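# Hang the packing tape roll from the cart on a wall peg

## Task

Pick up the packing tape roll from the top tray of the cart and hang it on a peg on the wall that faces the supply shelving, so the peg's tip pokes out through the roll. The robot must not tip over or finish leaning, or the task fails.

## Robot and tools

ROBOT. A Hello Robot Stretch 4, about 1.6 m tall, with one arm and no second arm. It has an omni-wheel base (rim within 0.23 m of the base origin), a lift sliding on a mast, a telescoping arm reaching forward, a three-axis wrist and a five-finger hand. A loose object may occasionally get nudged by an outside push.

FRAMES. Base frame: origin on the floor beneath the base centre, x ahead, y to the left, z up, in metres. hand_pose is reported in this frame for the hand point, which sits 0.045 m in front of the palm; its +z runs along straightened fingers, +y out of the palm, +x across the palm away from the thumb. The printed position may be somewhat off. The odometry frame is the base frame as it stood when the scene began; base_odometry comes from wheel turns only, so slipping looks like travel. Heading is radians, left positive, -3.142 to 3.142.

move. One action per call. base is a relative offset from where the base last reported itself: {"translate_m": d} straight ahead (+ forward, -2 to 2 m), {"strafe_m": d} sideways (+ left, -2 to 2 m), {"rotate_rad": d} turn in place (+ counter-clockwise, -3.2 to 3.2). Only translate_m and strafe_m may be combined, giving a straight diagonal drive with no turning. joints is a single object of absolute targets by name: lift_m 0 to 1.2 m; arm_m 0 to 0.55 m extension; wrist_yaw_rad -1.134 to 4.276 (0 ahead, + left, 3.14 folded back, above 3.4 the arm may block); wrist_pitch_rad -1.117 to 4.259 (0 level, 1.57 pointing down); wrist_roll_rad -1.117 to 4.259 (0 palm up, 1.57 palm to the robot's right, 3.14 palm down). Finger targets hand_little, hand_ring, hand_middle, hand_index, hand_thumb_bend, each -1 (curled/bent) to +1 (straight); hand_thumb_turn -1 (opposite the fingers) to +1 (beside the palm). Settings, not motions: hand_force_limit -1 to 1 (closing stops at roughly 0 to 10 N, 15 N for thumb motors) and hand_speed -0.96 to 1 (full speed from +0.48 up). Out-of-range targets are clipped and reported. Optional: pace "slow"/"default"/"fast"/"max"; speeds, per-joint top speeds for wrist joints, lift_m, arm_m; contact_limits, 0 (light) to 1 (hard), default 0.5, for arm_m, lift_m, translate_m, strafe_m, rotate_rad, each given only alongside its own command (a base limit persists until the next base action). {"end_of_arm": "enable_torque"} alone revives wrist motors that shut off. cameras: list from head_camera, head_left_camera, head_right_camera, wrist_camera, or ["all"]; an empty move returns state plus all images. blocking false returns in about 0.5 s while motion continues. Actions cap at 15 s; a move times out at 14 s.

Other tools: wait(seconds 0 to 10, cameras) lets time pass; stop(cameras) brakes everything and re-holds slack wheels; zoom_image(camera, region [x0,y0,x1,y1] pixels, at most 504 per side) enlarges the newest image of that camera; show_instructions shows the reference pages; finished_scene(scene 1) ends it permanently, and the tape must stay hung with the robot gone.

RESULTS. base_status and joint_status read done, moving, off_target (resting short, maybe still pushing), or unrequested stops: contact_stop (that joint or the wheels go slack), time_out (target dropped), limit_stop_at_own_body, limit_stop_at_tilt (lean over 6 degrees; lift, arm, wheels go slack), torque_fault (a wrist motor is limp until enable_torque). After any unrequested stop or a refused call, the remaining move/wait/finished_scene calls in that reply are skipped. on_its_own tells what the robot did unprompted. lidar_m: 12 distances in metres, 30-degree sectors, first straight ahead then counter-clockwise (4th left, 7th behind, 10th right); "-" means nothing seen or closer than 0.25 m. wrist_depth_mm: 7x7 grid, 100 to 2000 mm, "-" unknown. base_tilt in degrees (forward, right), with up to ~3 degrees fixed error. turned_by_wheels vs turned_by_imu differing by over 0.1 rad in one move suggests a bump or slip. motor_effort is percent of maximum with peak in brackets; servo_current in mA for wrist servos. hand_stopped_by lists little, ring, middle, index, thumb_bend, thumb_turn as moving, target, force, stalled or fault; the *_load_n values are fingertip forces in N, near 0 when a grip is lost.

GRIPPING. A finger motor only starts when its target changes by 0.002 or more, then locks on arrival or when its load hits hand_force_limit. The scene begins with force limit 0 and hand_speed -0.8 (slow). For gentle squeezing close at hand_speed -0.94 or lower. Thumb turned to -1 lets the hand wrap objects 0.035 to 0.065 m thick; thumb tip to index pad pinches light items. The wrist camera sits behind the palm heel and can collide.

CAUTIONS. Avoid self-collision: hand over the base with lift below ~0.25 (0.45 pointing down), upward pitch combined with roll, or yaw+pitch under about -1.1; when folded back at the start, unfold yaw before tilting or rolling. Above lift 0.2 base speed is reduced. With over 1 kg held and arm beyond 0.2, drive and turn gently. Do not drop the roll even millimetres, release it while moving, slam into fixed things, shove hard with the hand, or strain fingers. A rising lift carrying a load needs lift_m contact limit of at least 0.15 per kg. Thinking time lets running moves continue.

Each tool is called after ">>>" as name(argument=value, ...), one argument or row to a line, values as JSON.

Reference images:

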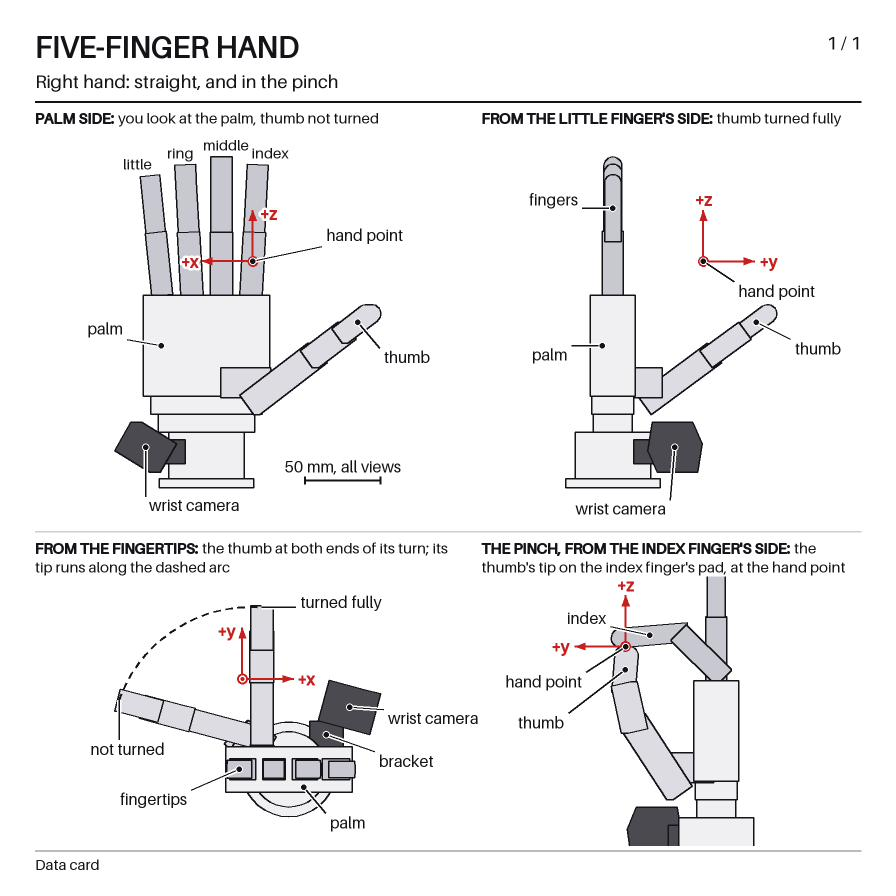

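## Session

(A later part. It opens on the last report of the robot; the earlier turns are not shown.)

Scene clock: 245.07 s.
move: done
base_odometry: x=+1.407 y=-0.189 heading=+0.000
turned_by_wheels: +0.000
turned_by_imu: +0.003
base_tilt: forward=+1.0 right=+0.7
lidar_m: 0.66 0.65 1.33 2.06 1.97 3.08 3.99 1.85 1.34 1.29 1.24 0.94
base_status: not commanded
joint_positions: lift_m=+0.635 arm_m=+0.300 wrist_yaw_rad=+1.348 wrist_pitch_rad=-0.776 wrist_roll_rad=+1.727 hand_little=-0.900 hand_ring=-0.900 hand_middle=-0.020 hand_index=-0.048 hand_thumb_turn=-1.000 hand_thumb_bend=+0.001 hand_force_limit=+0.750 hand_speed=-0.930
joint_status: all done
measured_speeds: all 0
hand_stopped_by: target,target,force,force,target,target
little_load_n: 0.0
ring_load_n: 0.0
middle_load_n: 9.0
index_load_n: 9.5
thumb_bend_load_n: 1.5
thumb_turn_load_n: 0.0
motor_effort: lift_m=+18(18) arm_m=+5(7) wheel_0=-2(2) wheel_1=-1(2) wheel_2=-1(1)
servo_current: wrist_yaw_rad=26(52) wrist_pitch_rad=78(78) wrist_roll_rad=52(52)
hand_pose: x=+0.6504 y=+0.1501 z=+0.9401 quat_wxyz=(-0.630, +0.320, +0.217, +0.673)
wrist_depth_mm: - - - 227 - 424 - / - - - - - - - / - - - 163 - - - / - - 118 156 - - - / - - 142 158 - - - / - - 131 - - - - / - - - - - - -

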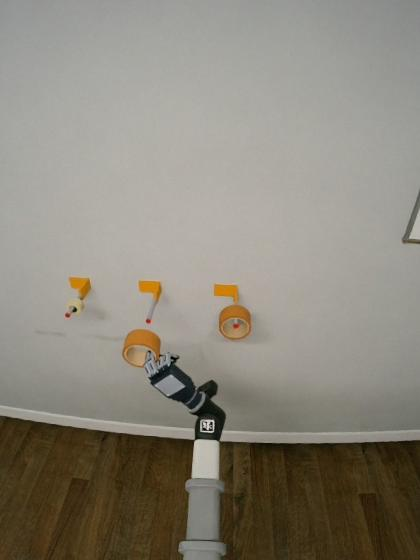

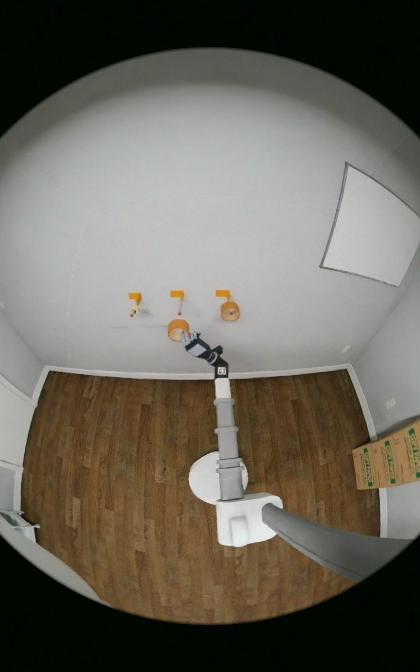

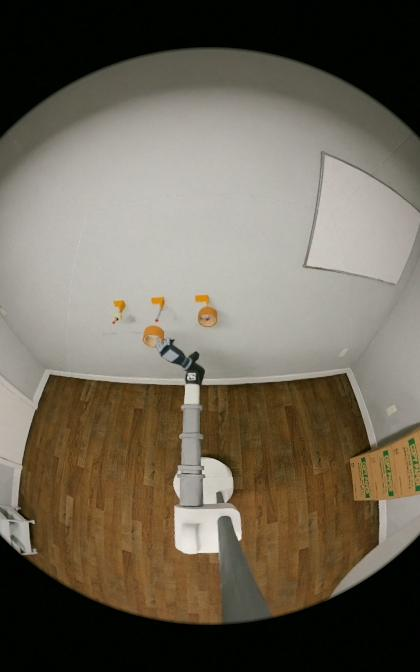

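>>> move(
  joints={"arm_m": 0.375},
  pace="slow",
  contact_limits={"arm_m": 0},
  cameras=["head_camera", "head_left_camera", "head_right_camera"],
)

>>> zoom_image(
  camera="head_camera",
  region=[100, 270, 200, 380],
)

>>> zoom_image(
  camera="head_left_camera",
  region=[140, 270, 230, 360],
)

>>> zoom_image(
  camera="head_right_camera",
  region=[120, 270, 210, 360],
)

Scene clock: 252.23 s.
move: done
base_odometry: x=+1.407 y=-0.189 heading=+0.000
turned_by_wheels: +0.000
turned_by_imu: +0.002
base_tilt: forward=+1.0 right=+0.7
lidar_m: 0.73 0.73 1.33 2.06 1.95 3.06 3.96 1.86 1.33 1.29 1.27 0.93
base_status: not commanded
joint_positions: lift_m=+0.635 arm_m=+0.375 wrist_yaw_rad=+1.348 wrist_pitch_rad=-0.776 wrist_roll_rad=+1.727 hand_little=-0.900 hand_ring=-0.900 hand_middle=-0.020 hand_index=-0.048 hand_thumb_turn=-1.000 hand_thumb_bend=+0.001 hand_force_limit=+0.750 hand_speed=-0.930
joint_status: all done
measured_speeds: all 0
hand_stopped_by: target,target,force,force,target,target
little_load_n: 0.0
ring_load_n: 0.0
middle_load_n: 9.0
index_load_n: 9.5
thumb_bend_load_n: 2.0
thumb_turn_load_n: 0.0
motor_effort: lift_m=+18(18) arm_m=+5(7) wheel_0=-2(2) wheel_1=-1(2) wheel_2=+0(0)
servo_current: wrist_yaw_rad=20(46) wrist_pitch_rad=78(78) wrist_roll_rad=39(52)
contact_limits: arm_m 0
hand_pose: x=+0.7254 y=+0.1501 z=+0.9401 quat_wxyz=(-0.630, +0.320, +0.217, +0.673)
wrist_depth_mm: - - - 224 - - - / - - - 219 - 421 - / - - - 163 - - - / - - 118 156 - - - / - - 142 159 - - - / - - 131 - - - - / - - - - - - -

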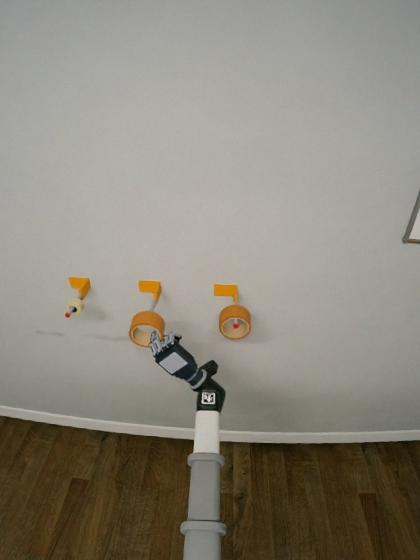

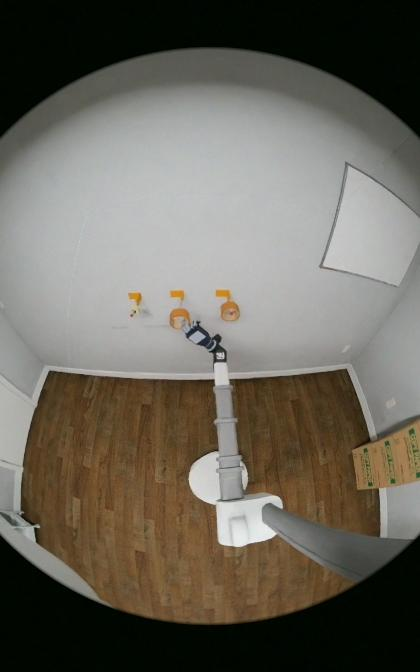

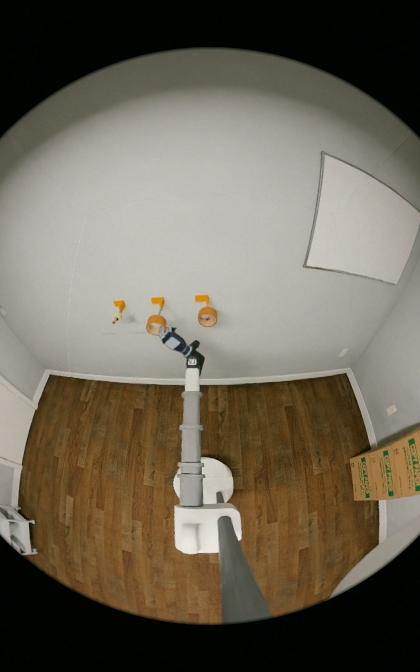

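Scaled by 4.582 from the camera's image (finer frame: 1200x1600).

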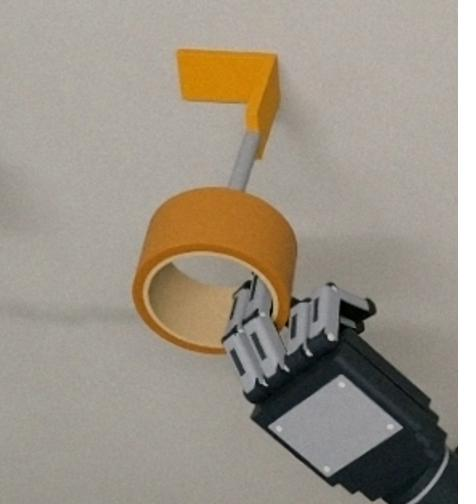

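Scaled by 5.600 from the camera's image (finer frame: 600x960).

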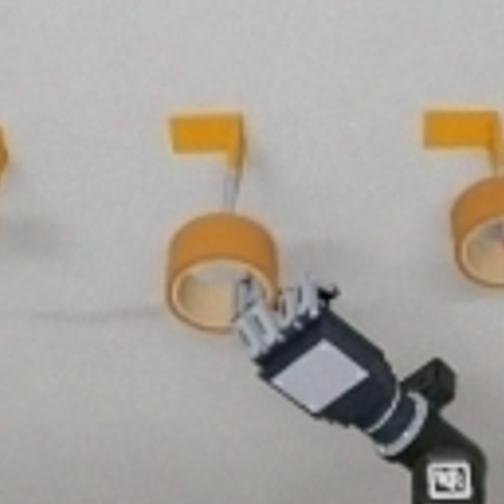

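Scaled by 5.600 from the camera's image (finer frame: 600x960).

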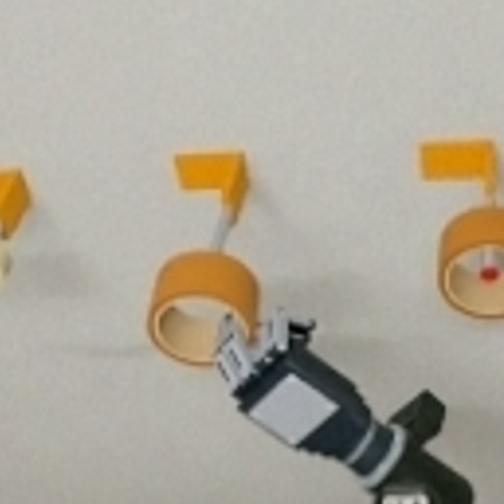

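>>> move(
  joints={"arm_m": 0.432},
  pace="slow",
  contact_limits={"arm_m": 0},
  cameras=["head_camera", "head_left_camera", "head_right_camera"],
)

>>> zoom_image(
  camera="head_camera",
  region=[110, 270, 200, 360],
)

>>> zoom_image(
  camera="head_left_camera",
  region=[140, 270, 230, 360],
)

>>> zoom_image(
  camera="head_right_camera",
  region=[120, 270, 210, 360],
)

Scene clock: 255.43 s.
move: done
base_odometry: x=+1.407 y=-0.189 heading=+0.000
turned_by_wheels: +0.000
turned_by_imu: +0.001
base_tilt: forward=+0.9 right=+0.5
lidar_m: 0.75 0.79 1.30 2.06 1.92 3.09 3.99 1.89 1.33 1.30 1.24 0.91
base_status: not commanded
joint_positions: lift_m=+0.635 arm_m=+0.432 wrist_yaw_rad=+1.348 wrist_pitch_rad=-0.776 wrist_roll_rad=+1.727 hand_little=-0.900 hand_ring=-0.900 hand_middle=-0.020 hand_index=-0.048 hand_thumb_turn=-1.000 hand_thumb_bend=+0.001 hand_force_limit=+0.750 hand_speed=-0.930
joint_status: all done
measured_speeds: all 0
hand_stopped_by: target,target,force,force,target,target
little_load_n: 0.0
ring_load_n: 0.0
middle_load_n: 9.0
index_load_n: 9.5
thumb_bend_load_n: 2.0
thumb_turn_load_n: 0.0
motor_effort: lift_m=+18(18) arm_m=+5(6) wheel_0=-2(2) wheel_1=-1(1) wheel_2=+0(0)
servo_current: wrist_yaw_rad=26(52) wrist_pitch_rad=78(78) wrist_roll_rad=46(52)
contact_limits: arm_m 0
hand_pose: x=+0.7824 y=+0.1501 z=+0.9401 quat_wxyz=(-0.630, +0.320, +0.217, +0.673)
wrist_depth_mm: 264 264 267 231 276 278 279 / - - - 215 - - - / - - - 163 168 404 - / - - 118 156 - - - / - - 142 158 - - - / - - 131 - - - - / - - - - - - -

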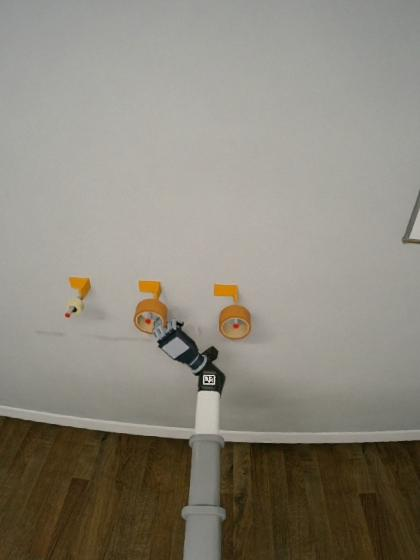

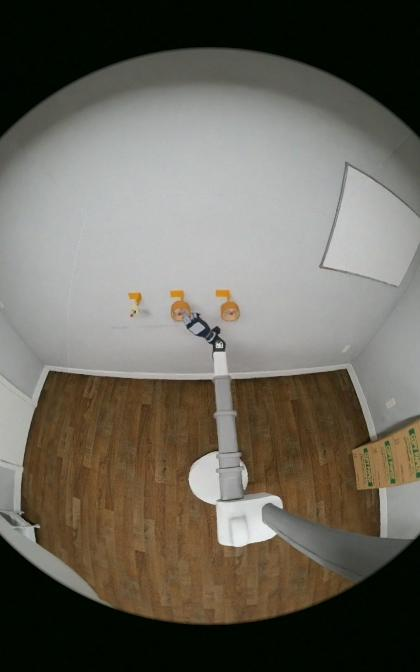

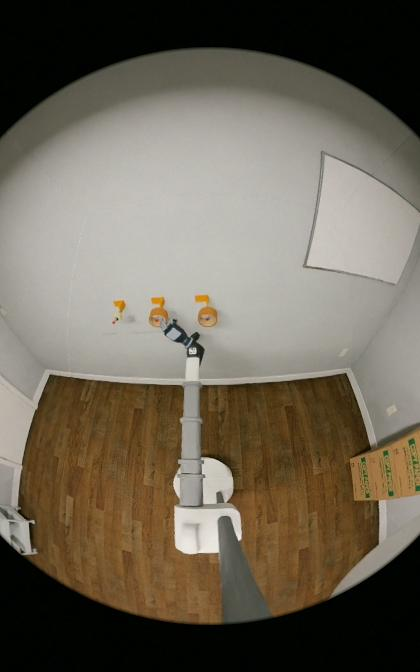

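Scaled by 5.600 from the camera's image (finer frame: 1200x1600).

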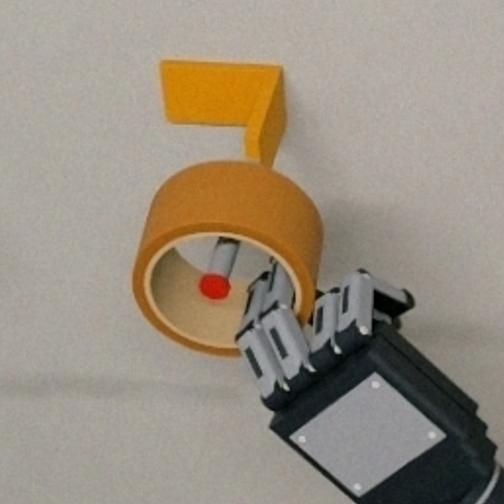

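Scaled by 5.600 from the camera's image (finer frame: 600x960).

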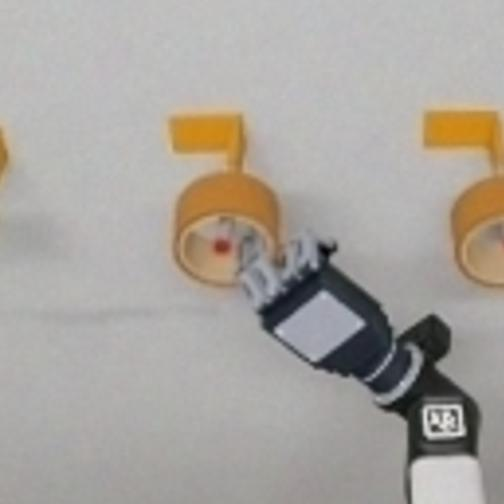

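Scaled by 5.600 from the camera's image (finer frame: 600x960).

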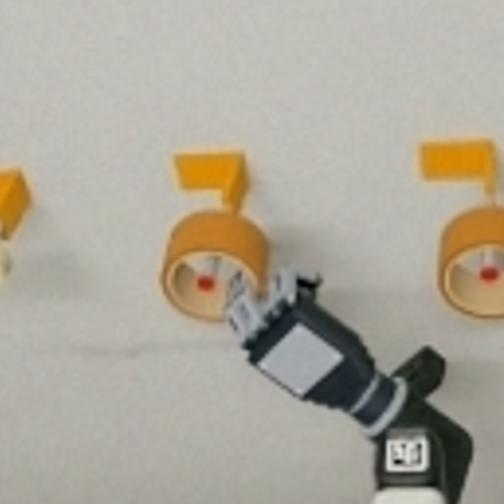

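>>> move(
  joints={"lift_m": 0.627},
  speeds={"lift_m": 0.03},
  contact_limits={"lift_m": 0},
  cameras=["head_camera"],
)

>>> zoom_image(
  camera="head_camera",
  region=[110, 270, 200, 360],
)

>>> move(
  joints={"lift_m": 0.624},
  speeds={"lift_m": 0.03},
  contact_limits={"lift_m": 0},
  cameras=["head_camera"],
)

>>> zoom_image(
  camera="head_camera",
  region=[110, 270, 200, 360],
)

Scene clock: 258.63 s.
move: done
base_odometry: x=+1.407 y=-0.189 heading=+0.000
turned_by_wheels: +0.000
turned_by_imu: +0.001
base_tilt: forward=+1.0 right=+0.7
lidar_m: 0.75 0.79 1.33 2.05 1.96 3.07 3.99 1.87 1.31 1.29 1.27 0.91
base_status: not commanded
joint_positions: lift_m=+0.627 arm_m=+0.432 wrist_yaw_rad=+1.348 wrist_pitch_rad=-0.776 wrist_roll_rad=+1.727 hand_little=-0.900 hand_ring=-0.900 hand_middle=-0.020 hand_index=-0.048 hand_thumb_turn=-1.000 hand_thumb_bend=+0.001 hand_force_limit=+0.750 hand_speed=-0.930
joint_status: all done
measured_speeds: all 0
hand_stopped_by: target,target,force,force,target,target
little_load_n: 0.0
ring_load_n: 0.0
middle_load_n: 9.0
index_load_n: 9.5
thumb_bend_load_n: 1.5
thumb_turn_load_n: 0.0
motor_effort: lift_m=+18(19) arm_m=+5(5) wheel_0=-2(2) wheel_1=-1(1) wheel_2=+0(1)
servo_current: wrist_yaw_rad=39(52) wrist_pitch_rad=72(85) wrist_roll_rad=46(46)
contact_limits: arm_m 0; lift_m 0
hand_pose: x=+0.7824 y=+0.1501 z=+0.9321 quat_wxyz=(-0.630, +0.320, +0.217, +0.673)
wrist_depth_mm: 263 264 266 236 274 278 278 / - - - 223 - - - / - - - 163 172 413 - / - - 118 156 - - - / - - 142 158 - - - / - - 131 - - - - / - - - - - - -

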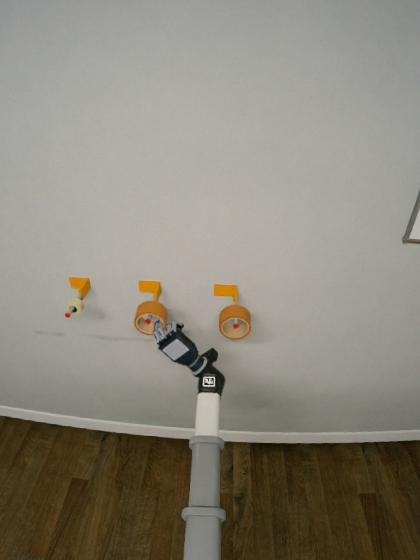

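Scaled by 5.600 from the camera's image (finer frame: 1200x1600).

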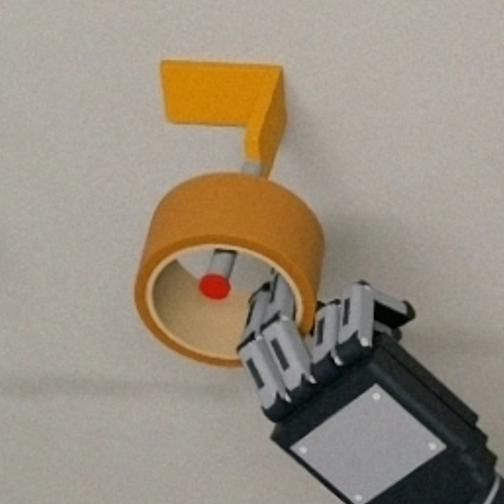

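Scene clock: 259.13 s.
move: done
base_odometry: x=+1.407 y=-0.189 heading=+0.000
turned_by_wheels: +0.000
turned_by_imu: +0.000
base_tilt: forward=+1.0 right=+0.7
lidar_m: 0.73 0.78 1.34 2.06 1.95 3.03 3.97 1.86 1.32 1.30 1.26 0.93
base_status: not commanded
joint_positions: lift_m=+0.624 arm_m=+0.432 wrist_yaw_rad=+1.348 wrist_pitch_rad=-0.776 wrist_roll_rad=+1.727 hand_little=-0.900 hand_ring=-0.900 hand_middle=-0.020 hand_index=-0.048 hand_thumb_turn=-1.000 hand_thumb_bend=+0.001 hand_force_limit=+0.750 hand_speed=-0.930
joint_status: all done
measured_speeds: all 0
hand_stopped_by: target,target,force,force,target,target
little_load_n: 0.0
ring_load_n: 0.0
middle_load_n: 9.0
index_load_n: 9.5
thumb_bend_load_n: 1.5
thumb_turn_load_n: 0.0
motor_effort: lift_m=+18(18) arm_m=+5(5) wheel_0=-2(2) wheel_1=-1(1) wheel_2=+0(0)
servo_current: wrist_yaw_rad=33(46) wrist_pitch_rad=65(78) wrist_roll_rad=39(46)
contact_limits: arm_m 0; lift_m 0
hand_pose: x=+0.7824 y=+0.1501 z=+0.9291 quat_wxyz=(-0.630, +0.320, +0.217, +0.673)
wrist_depth_mm: 264 263 267 239 276 277 279 / - - - 229 - - - / - - - 163 171 410 - / - - 118 156 - - - / - - 143 158 - - - / - - 131 - - - - / - - - - - - -

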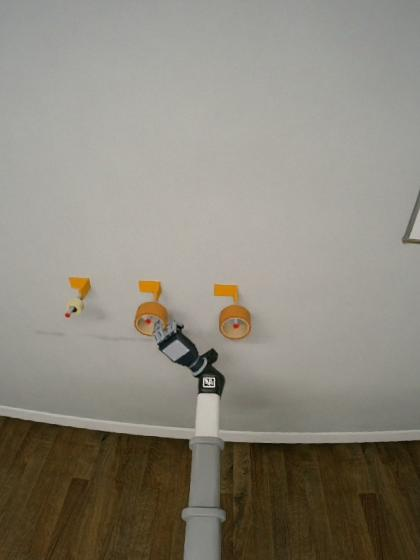

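Scaled by 5.600 from the camera's image (finer frame: 1200x1600).

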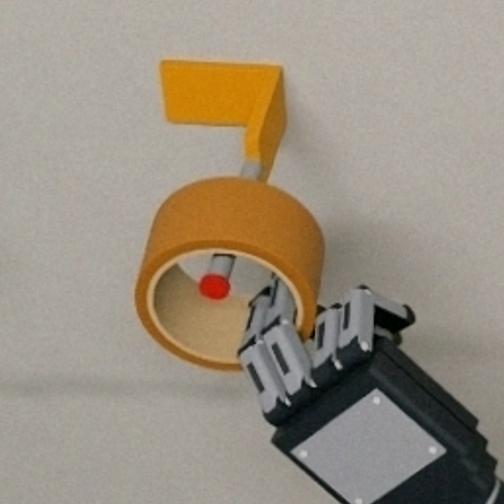

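>>> move(
  joints={"lift_m": 0.621},
  speeds={"lift_m": 0.03},
  contact_limits={"lift_m": 0},
  cameras=["head_camera"],
)

>>> zoom_image(
  camera="head_camera",
  region=[120, 290, 180, 350],
)

>>> move(
  joints={"lift_m": 0.618},
  speeds={"lift_m": 0.03},
  contact_limits={"lift_m": 0},
  cameras=["head_camera"],
)

>>> zoom_image(
  camera="head_camera",
  region=[120, 290, 180, 350],
)

Scene clock: 262.20 s.
move: done
base_odometry: x=+1.407 y=-0.189 heading=+0.000
turned_by_wheels: +0.000
turned_by_imu: +0.001
base_tilt: forward=+1.0 right=+0.6
lidar_m: 0.74 0.78 1.32 2.04 1.92 3.08 4.01 1.85 1.32 1.28 1.25 0.92
base_status: not commanded
joint_positions: lift_m=+0.621 arm_m=+0.432 wrist_yaw_rad=+1.348 wrist_pitch_rad=-0.776 wrist_roll_rad=+1.727 hand_little=-0.900 hand_ring=-0.900 hand_middle=-0.020 hand_index=-0.048 hand_thumb_turn=-1.000 hand_thumb_bend=+0.001 hand_force_limit=+0.750 hand_speed=-0.930
joint_status: all done
measured_speeds: all 0
hand_stopped_by: target,target,force,force,target,target
little_load_n: 0.0
ring_load_n: 0.0
middle_load_n: 9.0
index_load_n: 9.5
thumb_bend_load_n: 1.5
thumb_turn_load_n: 0.0
motor_effort: lift_m=+18(18) arm_m=+5(5) wheel_0=-2(2) wheel_1=-1(1) wheel_2=+0(0)
servo_current: wrist_yaw_rad=20(39) wrist_pitch_rad=78(78) wrist_roll_rad=46(46)
contact_limits: arm_m 0; lift_m 0
hand_pose: x=+0.7824 y=+0.1501 z=+0.9261 quat_wxyz=(-0.630, +0.320, +0.217, +0.673)
wrist_depth_mm: 264 262 267 240 277 278 278 / - - - 229 - - - / - - - 163 172 413 - / - - 118 156 - - - / - - 142 158 - - - / - - 132 - - - - / - - - - - - -

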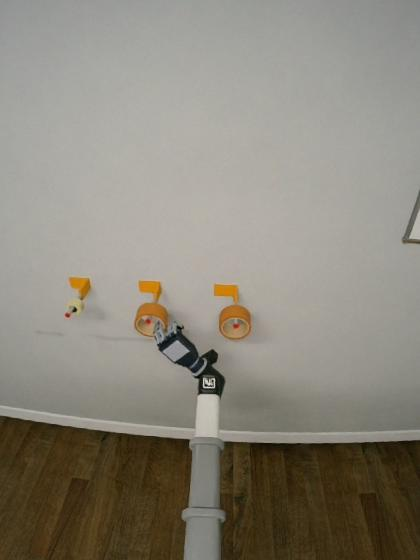

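Scaled by 8.400 from the camera's image (finer frame: 1200x1600).

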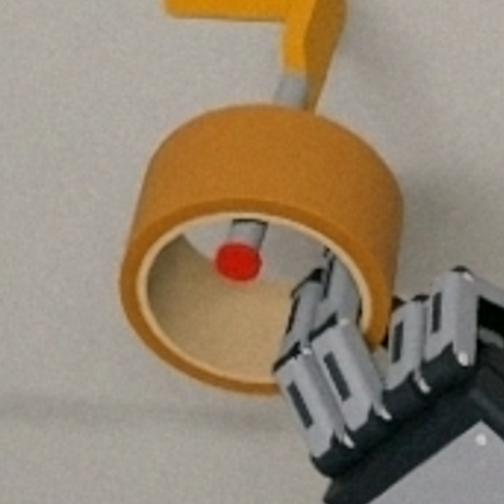

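Scene clock: 262.70 s.
move: done
base_odometry: x=+1.407 y=-0.189 heading=+0.000
turned_by_wheels: +0.000
turned_by_imu: +0.000
base_tilt: forward=+1.0 right=+0.6
lidar_m: 0.75 0.81 1.33 2.07 1.97 3.06 3.99 1.85 1.33 1.29 1.26 0.91
base_status: not commanded
joint_positions: lift_m=+0.618 arm_m=+0.432 wrist_yaw_rad=+1.348 wrist_pitch_rad=-0.776 wrist_roll_rad=+1.727 hand_little=-0.900 hand_ring=-0.900 hand_middle=-0.020 hand_index=-0.048 hand_thumb_turn=-1.000 hand_thumb_bend=+0.001 hand_force_limit=+0.750 hand_speed=-0.930
joint_status: all done
measured_speeds: all 0
hand_stopped_by: target,target,force,force,target,target
little_load_n: 0.0
ring_load_n: 0.0
middle_load_n: 9.0
index_load_n: 9.5
thumb_bend_load_n: 1.5
thumb_turn_load_n: 0.0
motor_effort: lift_m=+18(19) arm_m=+5(5) wheel_0=-2(2) wheel_1=-1(2) wheel_2=+0(0)
servo_current: wrist_yaw_rad=26(46) wrist_pitch_rad=65(78) wrist_roll_rad=39(52)
contact_limits: arm_m 0; lift_m 0
hand_pose: x=+0.7824 y=+0.1501 z=+0.9231 quat_wxyz=(-0.630, +0.320, +0.217, +0.673)
wrist_depth_mm: 264 262 265 244 276 278 279 / - - - 225 - - - / - - - 163 178 - - / - - 118 156 - - - / - - 142 158 - - - / - - 131 - - - - / - - - - - - -

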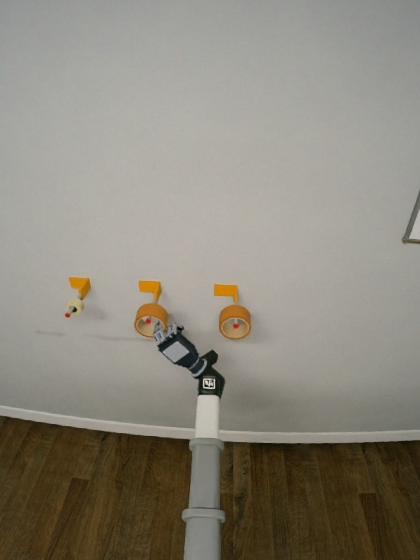

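Scaled by 8.400 from the camera's image (finer frame: 1200x1600).

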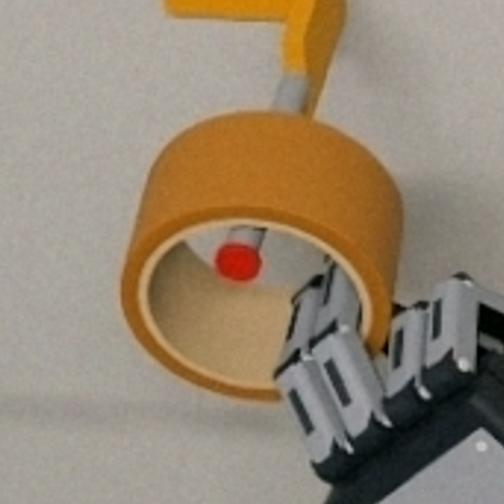

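>>> move(
  joints={"lift_m": 0.622, "arm_m": 0.452},
  pace="slow",
  contact_limits={"arm_m": 0},
  cameras=["head_camera", "head_right_camera"],
)

>>> zoom_image(
  camera="head_camera",
  region=[120, 290, 180, 350],
)

>>> zoom_image(
  camera="head_camera",
  region=[205, 290, 265, 350],
)

>>> zoom_image(
  camera="head_right_camera",
  region=[140, 280, 240, 380],
)

Scene clock: 267.60 s.
move: done
base_odometry: x=+1.407 y=-0.189 heading=+0.000
turned_by_wheels: +0.000
turned_by_imu: +0.002
base_tilt: forward=+1.1 right=+0.6
lidar_m: 0.71 0.82 1.30 2.04 1.98 3.05 3.99 1.87 1.34 1.27 1.28 0.91
base_status: not commanded
joint_positions: lift_m=+0.622 arm_m=+0.452 wrist_yaw_rad=+1.348 wrist_pitch_rad=-0.776 wrist_roll_rad=+1.727 hand_little=-0.900 hand_ring=-0.900 hand_middle=-0.020 hand_index=-0.048 hand_thumb_turn=-1.000 hand_thumb_bend=+0.001 hand_force_limit=+0.750 hand_speed=-0.930
joint_status: all done
measured_speeds: all 0
hand_stopped_by: target,target,force,force,target,target
little_load_n: 0.0
ring_load_n: 0.0
middle_load_n: 9.0
index_load_n: 9.5
thumb_bend_load_n: 1.5
thumb_turn_load_n: 0.0
motor_effort: lift_m=+25(26) arm_m=+5(6) wheel_0=-2(2) wheel_1=-1(2) wheel_2=+0(0)
servo_current: wrist_yaw_rad=39(59) wrist_pitch_rad=65(78) wrist_roll_rad=39(52)
contact_limits: arm_m 0
hand_pose: x=+0.8024 y=+0.1501 z=+0.9265 quat_wxyz=(-0.630, +0.320, +0.217, +0.673)
wrist_depth_mm: 234 238 236 229 242 247 258 / 279 283 291 229 303 307 - / - - - 164 171 407 - / - - 118 156 - - - / - - 142 158 - - - / - - 131 - - - - / - - - - - - -

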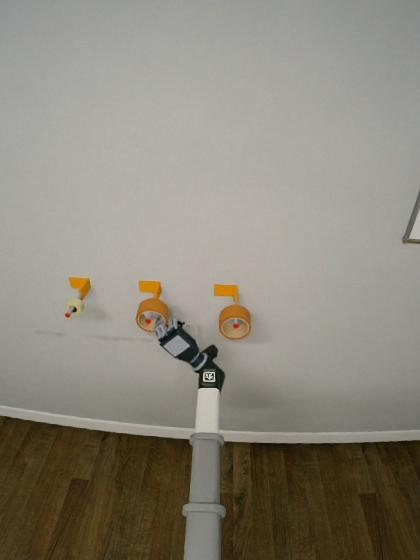

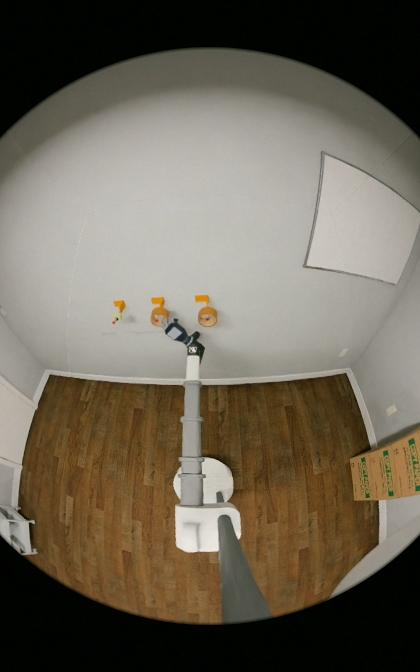

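Scaled by 8.400 from the camera's image (finer frame: 1200x1600).

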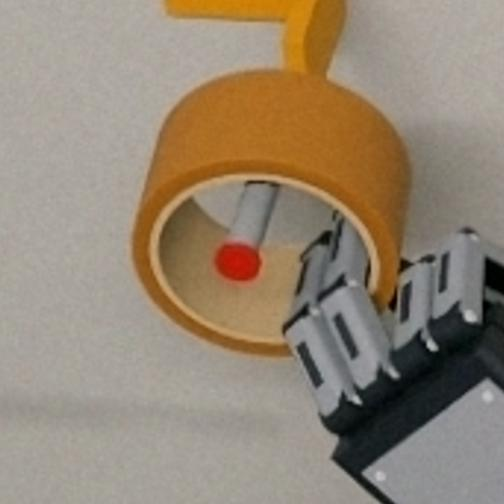

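Scaled by 8.400 from the camera's image (finer frame: 1200x1600).

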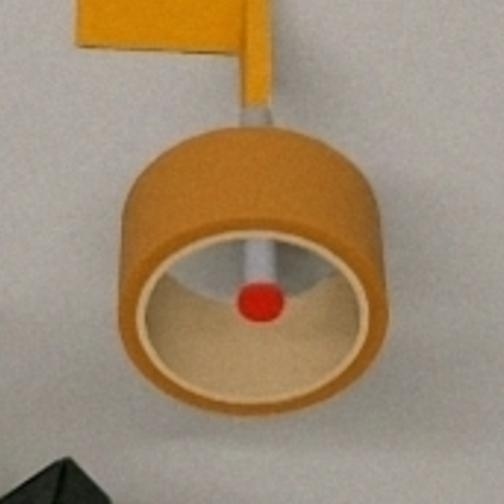

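Scaled by 5.040 from the camera's image (finer frame: 600x960).

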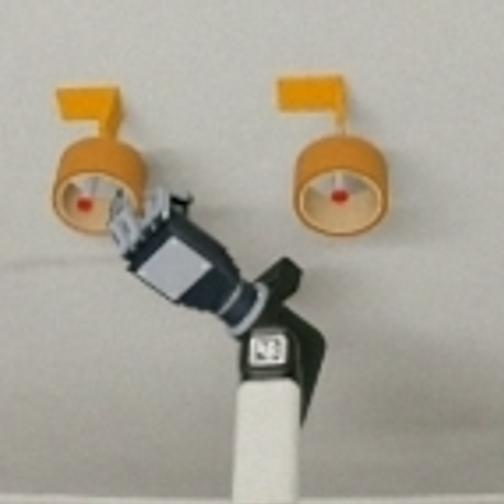

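>>> move(
  joints={"lift_m": 0.616},
  speeds={"lift_m": 0.03},
  contact_limits={"lift_m": 0},
  cameras=["head_camera"],
)

>>> zoom_image(
  camera="head_camera",
  region=[120, 290, 180, 350],
)

>>> move(
  joints={"lift_m": 0.612},
  speeds={"lift_m": 0.03},
  contact_limits={"lift_m": 0},
  cameras=["head_camera"],
)

>>> zoom_image(
  camera="head_camera",
  region=[120, 290, 180, 350],
)

Scene clock: 272.47 s.
move: done
base_odometry: x=+1.407 y=-0.189 heading=+0.000
turned_by_wheels: +0.000
turned_by_imu: +0.002
base_tilt: forward=+1.0 right=+0.7
lidar_m: 0.71 0.87 1.33 2.06 1.96 3.05 3.99 1.86 1.32 1.26 1.28 0.91
base_status: not commanded
joint_positions: lift_m=+0.616 arm_m=+0.452 wrist_yaw_rad=+1.348 wrist_pitch_rad=-0.776 wrist_roll_rad=+1.727 hand_little=-0.900 hand_ring=-0.900 hand_middle=-0.020 hand_index=-0.048 hand_thumb_turn=-1.000 hand_thumb_bend=+0.001 hand_force_limit=+0.750 hand_speed=-0.930
joint_status: all done
measured_speeds: all 0
hand_stopped_by: target,target,force,force,target,target
little_load_n: 0.0
ring_load_n: 0.0
middle_load_n: 9.0
index_load_n: 9.0
thumb_bend_load_n: 2.0
thumb_turn_load_n: 0.0
motor_effort: lift_m=+18(24) arm_m=+5(5) wheel_0=-2(2) wheel_1=-1(2) wheel_2=+0(0)
servo_current: wrist_yaw_rad=52(52) wrist_pitch_rad=72(78) wrist_roll_rad=46(46)
contact_limits: arm_m 0; lift_m 0
hand_pose: x=+0.8024 y=+0.1501 z=+0.9211 quat_wxyz=(-0.630, +0.320, +0.217, +0.673)
wrist_depth_mm: 233 238 236 229 243 246 259 / 278 285 289 234 303 291 - / - - - 165 178 - - / - - 118 156 - - - / - - 142 158 - - - / - - 131 - - - - / - - - - - - -

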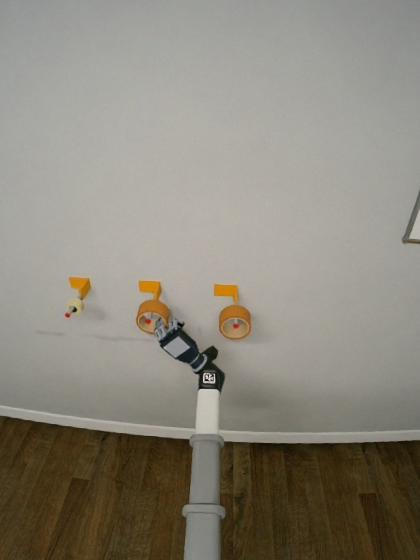

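Scaled by 8.400 from the camera's image (finer frame: 1200x1600).

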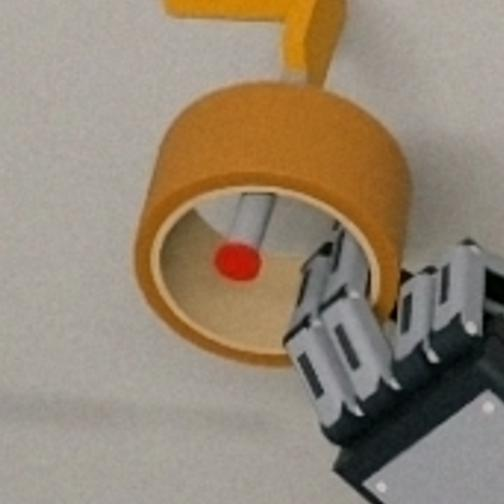

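Scene clock: 273.00 s.
move: done
base_odometry: x=+1.407 y=-0.189 heading=+0.000
turned_by_wheels: +0.000
turned_by_imu: +0.000
base_tilt: forward=+1.0 right=+0.7
lidar_m: 0.75 0.81 1.32 2.05 1.94 3.06 3.99 1.88 1.33 1.29 1.28 0.91
base_status: not commanded
joint_positions: lift_m=+0.612 arm_m=+0.452 wrist_yaw_rad=+1.348 wrist_pitch_rad=-0.776 wrist_roll_rad=+1.727 hand_little=-0.900 hand_ring=-0.900 hand_middle=-0.020 hand_index=-0.048 hand_thumb_turn=-1.000 hand_thumb_bend=+0.001 hand_force_limit=+0.750 hand_speed=-0.930
joint_status: all done
measured_speeds: all 0
hand_stopped_by: target,target,force,force,target,target
little_load_n: 0.0
ring_load_n: 0.0
middle_load_n: 9.0
index_load_n: 9.5
thumb_bend_load_n: 1.5
thumb_turn_load_n: 0.0
motor_effort: lift_m=+18(18) arm_m=+5(5) wheel_0=-2(2) wheel_1=-1(2) wheel_2=+0(0)
servo_current: wrist_yaw_rad=46(46) wrist_pitch_rad=85(85) wrist_roll_rad=33(52)
contact_limits: arm_m 0; lift_m 0
hand_pose: x=+0.8024 y=+0.1501 z=+0.9171 quat_wxyz=(-0.630, +0.320, +0.217, +0.673)
wrist_depth_mm: 233 238 236 230 243 246 258 / 278 285 290 233 301 291 - / - - - 163 178 - - / - - 118 156 - - - / - - 142 159 - - - / - - 131 - - - - / - - - - - - -

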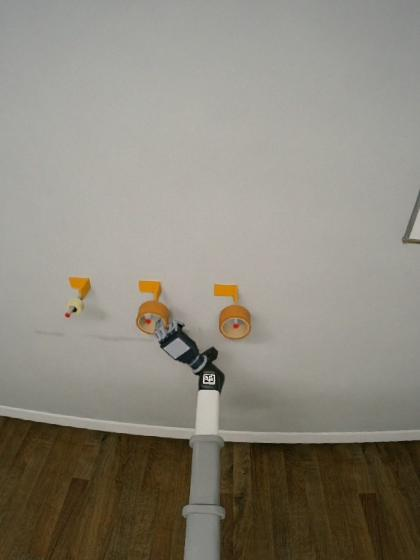

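Scaled by 8.400 from the camera's image (finer frame: 1200x1600).

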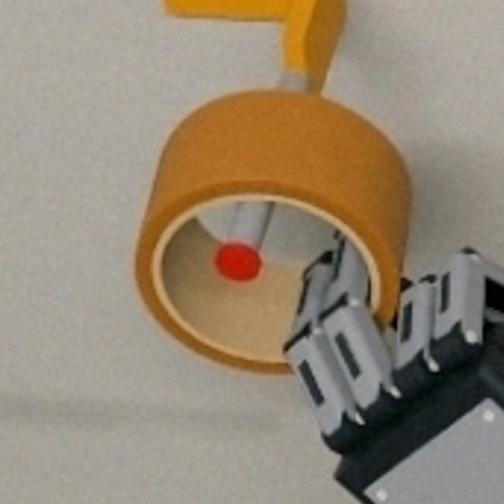

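>>> move(
  joints={"lift_m": 0.609},
  speeds={"lift_m": 0.03},
  contact_limits={"lift_m": 0},
  cameras=["head_camera"],
)

>>> zoom_image(
  camera="head_camera",
  region=[120, 290, 180, 350],
)

>>> move(
  joints={"lift_m": 0.606},
  speeds={"lift_m": 0.03},
  contact_limits={"lift_m": 0},
  cameras=["head_camera"],
)

>>> zoom_image(
  camera="head_camera",
  region=[120, 290, 180, 350],
)

Scene clock: 275.57 s.
move: done
base_odometry: x=+1.407 y=-0.189 heading=+0.000
turned_by_wheels: +0.000
turned_by_imu: +0.001
base_tilt: forward=+1.0 right=+0.7
lidar_m: 0.75 0.82 1.33 2.05 1.94 3.05 3.96 1.87 1.34 1.27 1.28 0.93
base_status: not commanded
joint_positions: lift_m=+0.609 arm_m=+0.452 wrist_yaw_rad=+1.348 wrist_pitch_rad=-0.778 wrist_roll_rad=+1.727 hand_little=-0.900 hand_ring=-0.900 hand_middle=-0.020 hand_index=-0.048 hand_thumb_turn=-1.000 hand_thumb_bend=+0.000 hand_force_limit=+0.750 hand_speed=-0.930
joint_status: all done
measured_speeds: all 0
hand_stopped_by: target,target,force,force,target,target
little_load_n: 0.0
ring_load_n: 0.0
middle_load_n: 8.5
index_load_n: 10.5
thumb_bend_load_n: 1.0
thumb_turn_load_n: 0.0
motor_effort: lift_m=+17(17) arm_m=+5(5) wheel_0=-2(2) wheel_1=-1(2) wheel_2=+0(0)
servo_current: wrist_yaw_rad=20(33) wrist_pitch_rad=59(78) wrist_roll_rad=33(46)
contact_limits: arm_m 0; lift_m 0
hand_pose: x=+0.8023 y=+0.1498 z=+0.9147 quat_wxyz=(-0.630, +0.319, +0.217, +0.673)
wrist_depth_mm: 234 241 237 230 246 259 263 / 279 285 281 232 290 - - / - - - 163 178 - - / - - 118 156 - - - / - - 142 - - - - / - - 131 - - - - / - - - - - - -

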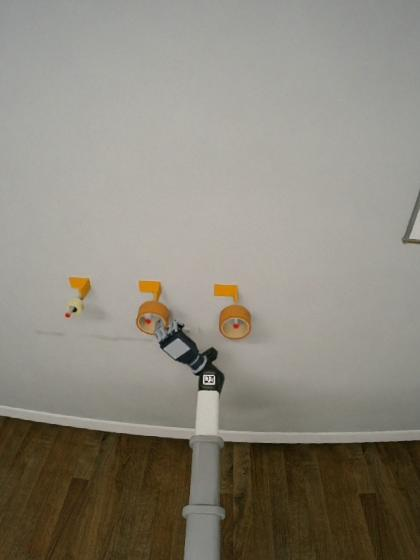

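Scaled by 8.400 from the camera's image (finer frame: 1200x1600).

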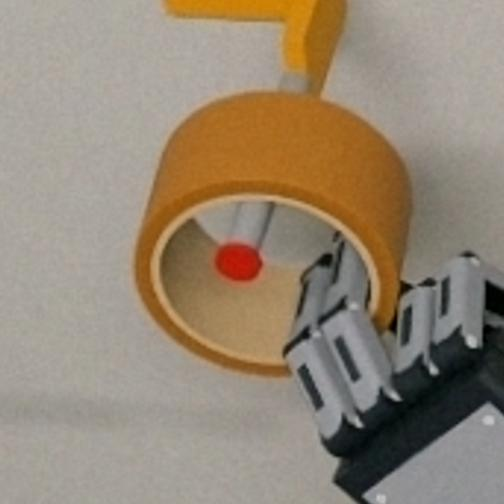

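Scene clock: 276.07 s.
move: done
base_odometry: x=+1.407 y=-0.189 heading=+0.000
turned_by_wheels: +0.000
turned_by_imu: +0.003
base_tilt: forward=+1.0 right=+0.7
lidar_m: 0.72 0.80 1.33 2.06 1.96 3.03 4.00 1.86 1.33 1.30 1.25 0.91
base_status: not commanded
joint_positions: lift_m=+0.606 arm_m=+0.452 wrist_yaw_rad=+1.348 wrist_pitch_rad=-0.782 wrist_roll_rad=+1.727 hand_little=-0.900 hand_ring=-0.900 hand_middle=-0.020 hand_index=-0.048 hand_thumb_turn=-1.000 hand_thumb_bend=+0.000 hand_force_limit=+0.750 hand_speed=-0.930
joint_status: all done
measured_speeds: all 0
hand_stopped_by: target,target,force,force,target,target
little_load_n: 0.0
ring_load_n: 0.0
middle_load_n: 8.0
index_load_n: 10.5
thumb_bend_load_n: 0.5
thumb_turn_load_n: 0.0
motor_effort: lift_m=+15(17) arm_m=+4(5) wheel_0=-1(2) wheel_1=+0(1) wheel_2=+0(0)
servo_current: wrist_yaw_rad=26(46) wrist_pitch_rad=59(72) wrist_roll_rad=39(46)
contact_limits: arm_m 0; lift_m 0
hand_pose: x=+0.8023 y=+0.1493 z=+0.9125 quat_wxyz=(-0.631, +0.318, +0.216, +0.674)
wrist_depth_mm: 235 243 239 229 247 260 263 / 282 286 282 232 291 - - / - - - 163 178 - - / - - 118 157 - - - / - - 142 - - - - / - - 131 - - - - / - - - - - - -

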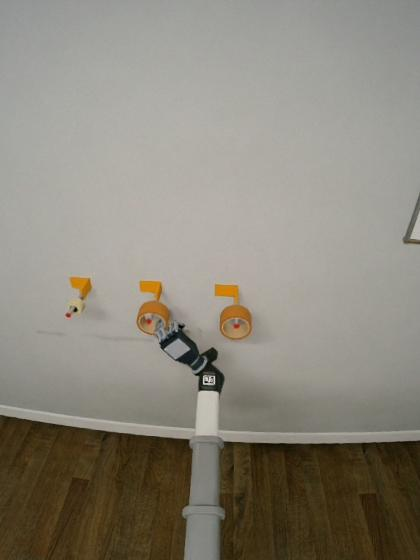

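Scaled by 8.400 from the camera's image (finer frame: 1200x1600).

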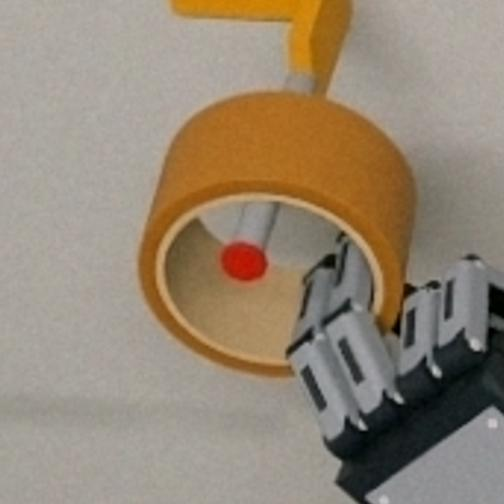

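>>> move(
  joints={"lift_m": 0.610},
  speeds={"lift_m": 0.03},
)

>>> move(
  joints={"hand_index": 0.1, "hand_middle": 0.12, "hand_speed": -0.92},
  cameras=["head_camera"],
)

>>> zoom_image(
  camera="head_camera",
  region=[120, 290, 180, 350],
)

Scene clock: 280.67 s.
move: done
base_odometry: x=+1.407 y=-0.189 heading=+0.000
turned_by_wheels: +0.000
turned_by_imu: -0.001
base_tilt: forward=+1.0 right=+0.6
lidar_m: 0.73 0.82 1.31 2.06 1.94 3.08 3.98 1.89 1.34 1.28 1.25 0.93
base_status: not commanded
joint_positions: lift_m=+0.610 arm_m=+0.452 wrist_yaw_rad=+1.348 wrist_pitch_rad=-0.782 wrist_roll_rad=+1.727 hand_little=-0.900 hand_ring=-0.900 hand_middle=-0.020 hand_index=-0.048 hand_thumb_turn=-1.000 hand_thumb_bend=+0.000 hand_force_limit=+0.750 hand_speed=-0.930
joint_status: all done
measured_speeds: all 0
hand_stopped_by: target,target,force,force,target,target
little_load_n: 0.0
ring_load_n: 0.0
middle_load_n: 8.5
index_load_n: 9.5
thumb_bend_load_n: 1.5
thumb_turn_load_n: 0.0
motor_effort: lift_m=+24(24) arm_m=+5(5) wheel_0=-1(1) wheel_1=-1(1) wheel_2=+0(0)
servo_current: wrist_yaw_rad=33(39) wrist_pitch_rad=59(65) wrist_roll_rad=39(46)
contact_limits: arm_m 0
hand_pose: x=+0.8023 y=+0.1493 z=+0.9158 quat_wxyz=(-0.631, +0.318, +0.216, +0.674)
wrist_depth_mm: 236 241 238 230 246 259 263 / 281 286 281 234 293 - - / - - - 164 177 - - / - - 118 156 - - - / - - 143 - - - - / - - 131 - - - - / - - - - - - -
pictures: none

Scene clock: 281.80 s.
move: done
base_odometry: x=+1.407 y=-0.189 heading=+0.000
turned_by_wheels: +0.000
turned_by_imu: +0.000
base_tilt: forward=+0.9 right=+0.6
lidar_m: 0.73 0.85 1.34 2.04 1.92 3.08 3.94 1.85 1.34 1.30 1.26 0.93
base_status: not commanded
joint_positions: lift_m=+0.610 arm_m=+0.452 wrist_yaw_rad=+1.348 wrist_pitch_rad=-0.782 wrist_roll_rad=+1.727 hand_little=-0.900 hand_ring=-0.900 hand_middle=+0.120 hand_index=+0.100 hand_thumb_turn=-1.000 hand_thumb_bend=+0.000 hand_force_limit=+0.750 hand_speed=-0.920
joint_status: all done
measured_speeds: all 0
hand_stopped_by: target,target,target,target,target,target
little_load_n: 0.0
ring_load_n: 0.0
middle_load_n: 0.0
index_load_n: 0.0
thumb_bend_load_n: 0.0
thumb_turn_load_n: 0.0
motor_effort: lift_m=+24(24) arm_m=+4(5) wheel_0=-1(1) wheel_1=+0(1) wheel_2=+0(0)
servo_current: wrist_yaw_rad=26(46) wrist_pitch_rad=52(65) wrist_roll_rad=46(46)
contact_limits: arm_m 0
hand_pose: x=+0.8023 y=+0.1493 z=+0.9158 quat_wxyz=(-0.631, +0.318, +0.216, +0.674)
wrist_depth_mm: 236 240 237 231 246 262 260 / 279 285 281 235 306 - - / - - - 165 180 - - / - - 118 - - - - / - - 142 - - - - / - - 131 150 - - - / - - - - - - -

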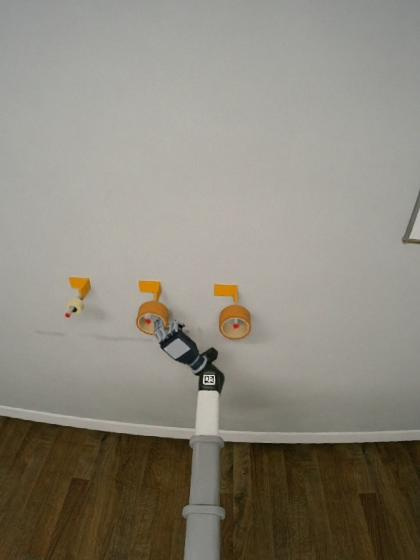

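Scaled by 8.400 from the camera's image (finer frame: 1200x1600).

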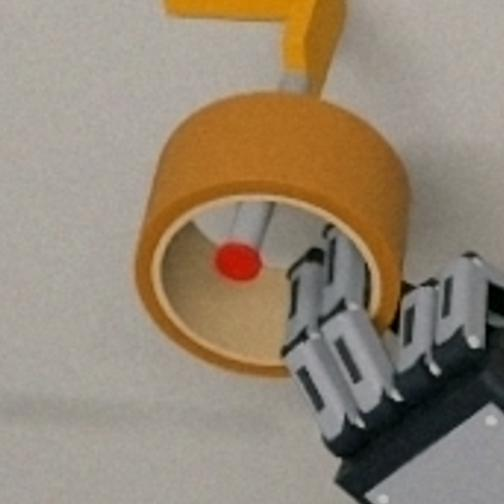

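>>> move(
  joints={"hand_index": 0.4, "hand_middle": 0.42, "hand_thumb_bend": 0.5, "hand_speed": -0.8},
  cameras=["head_camera", "wrist_camera"],
)

>>> zoom_image(
  camera="head_camera",
  region=[120, 290, 180, 350],
)

Scene clock: 284.93 s.
move: done
base_odometry: x=+1.407 y=-0.189 heading=+0.000
turned_by_wheels: +0.000
turned_by_imu: +0.001
base_tilt: forward=+1.0 right=+0.6
lidar_m: 0.73 0.86 1.33 2.03 1.95 3.04 3.98 1.83 1.34 1.30 1.26 0.92
base_status: not commanded
joint_positions: lift_m=+0.610 arm_m=+0.452 wrist_yaw_rad=+1.348 wrist_pitch_rad=-0.782 wrist_roll_rad=+1.727 hand_little=-0.900 hand_ring=-0.900 hand_middle=+0.420 hand_index=+0.400 hand_thumb_turn=-1.000 hand_thumb_bend=+0.500 hand_force_limit=+0.750 hand_speed=-0.800
joint_status: all done
measured_speeds: all 0
hand_stopped_by: target,target,target,target,target,target
little_load_n: 0.0
ring_load_n: 0.0
middle_load_n: 0.0
index_load_n: 0.0
thumb_bend_load_n: 0.0
thumb_turn_load_n: 0.0
motor_effort: lift_m=+24(24) arm_m=+4(5) wheel_0=-1(1) wheel_1=-1(1) wheel_2=+0(0)
servo_current: wrist_yaw_rad=33(46) wrist_pitch_rad=65(72) wrist_roll_rad=46(52)
contact_limits: arm_m 0
hand_pose: x=+0.8023 y=+0.1493 z=+0.9158 quat_wxyz=(-0.631, +0.318, +0.216, +0.674)
wrist_depth_mm: 235 242 238 231 246 259 262 / 279 286 279 229 306 - - / - - - 135 - - - / - - 118 - - - - / - - 142 178 - - - / - - 131 157 - - - / - - - - - - -
wrist_camera: T_world_to_cam=[[-0.04714, 0.68186, -0.72996, 0.61079], [-0.98817, 0.07494, 0.13381, 0.65156], [0.14594, 0.72763, 0.67026, -0.68292]] pos_world=[0.77231, 0.03161, 0.81641]

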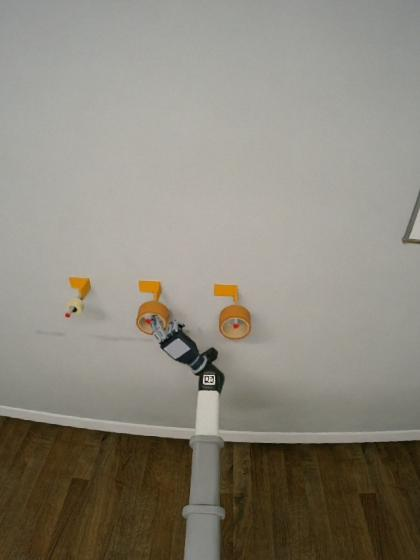

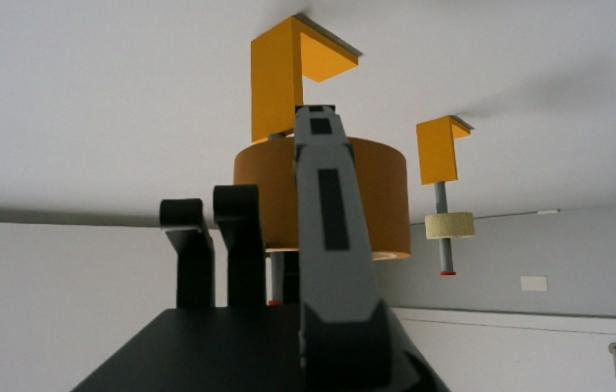

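Scaled by 8.400 from the camera's image (finer frame: 1200x1600).

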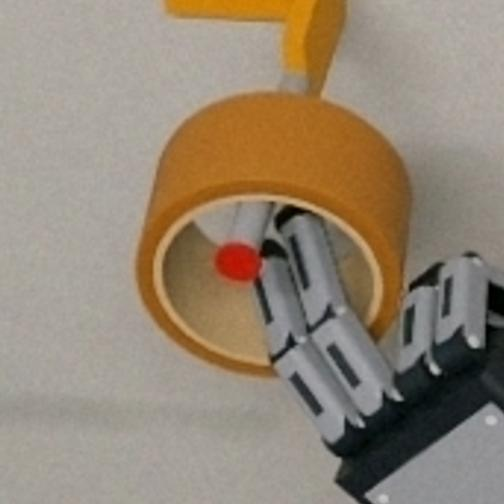

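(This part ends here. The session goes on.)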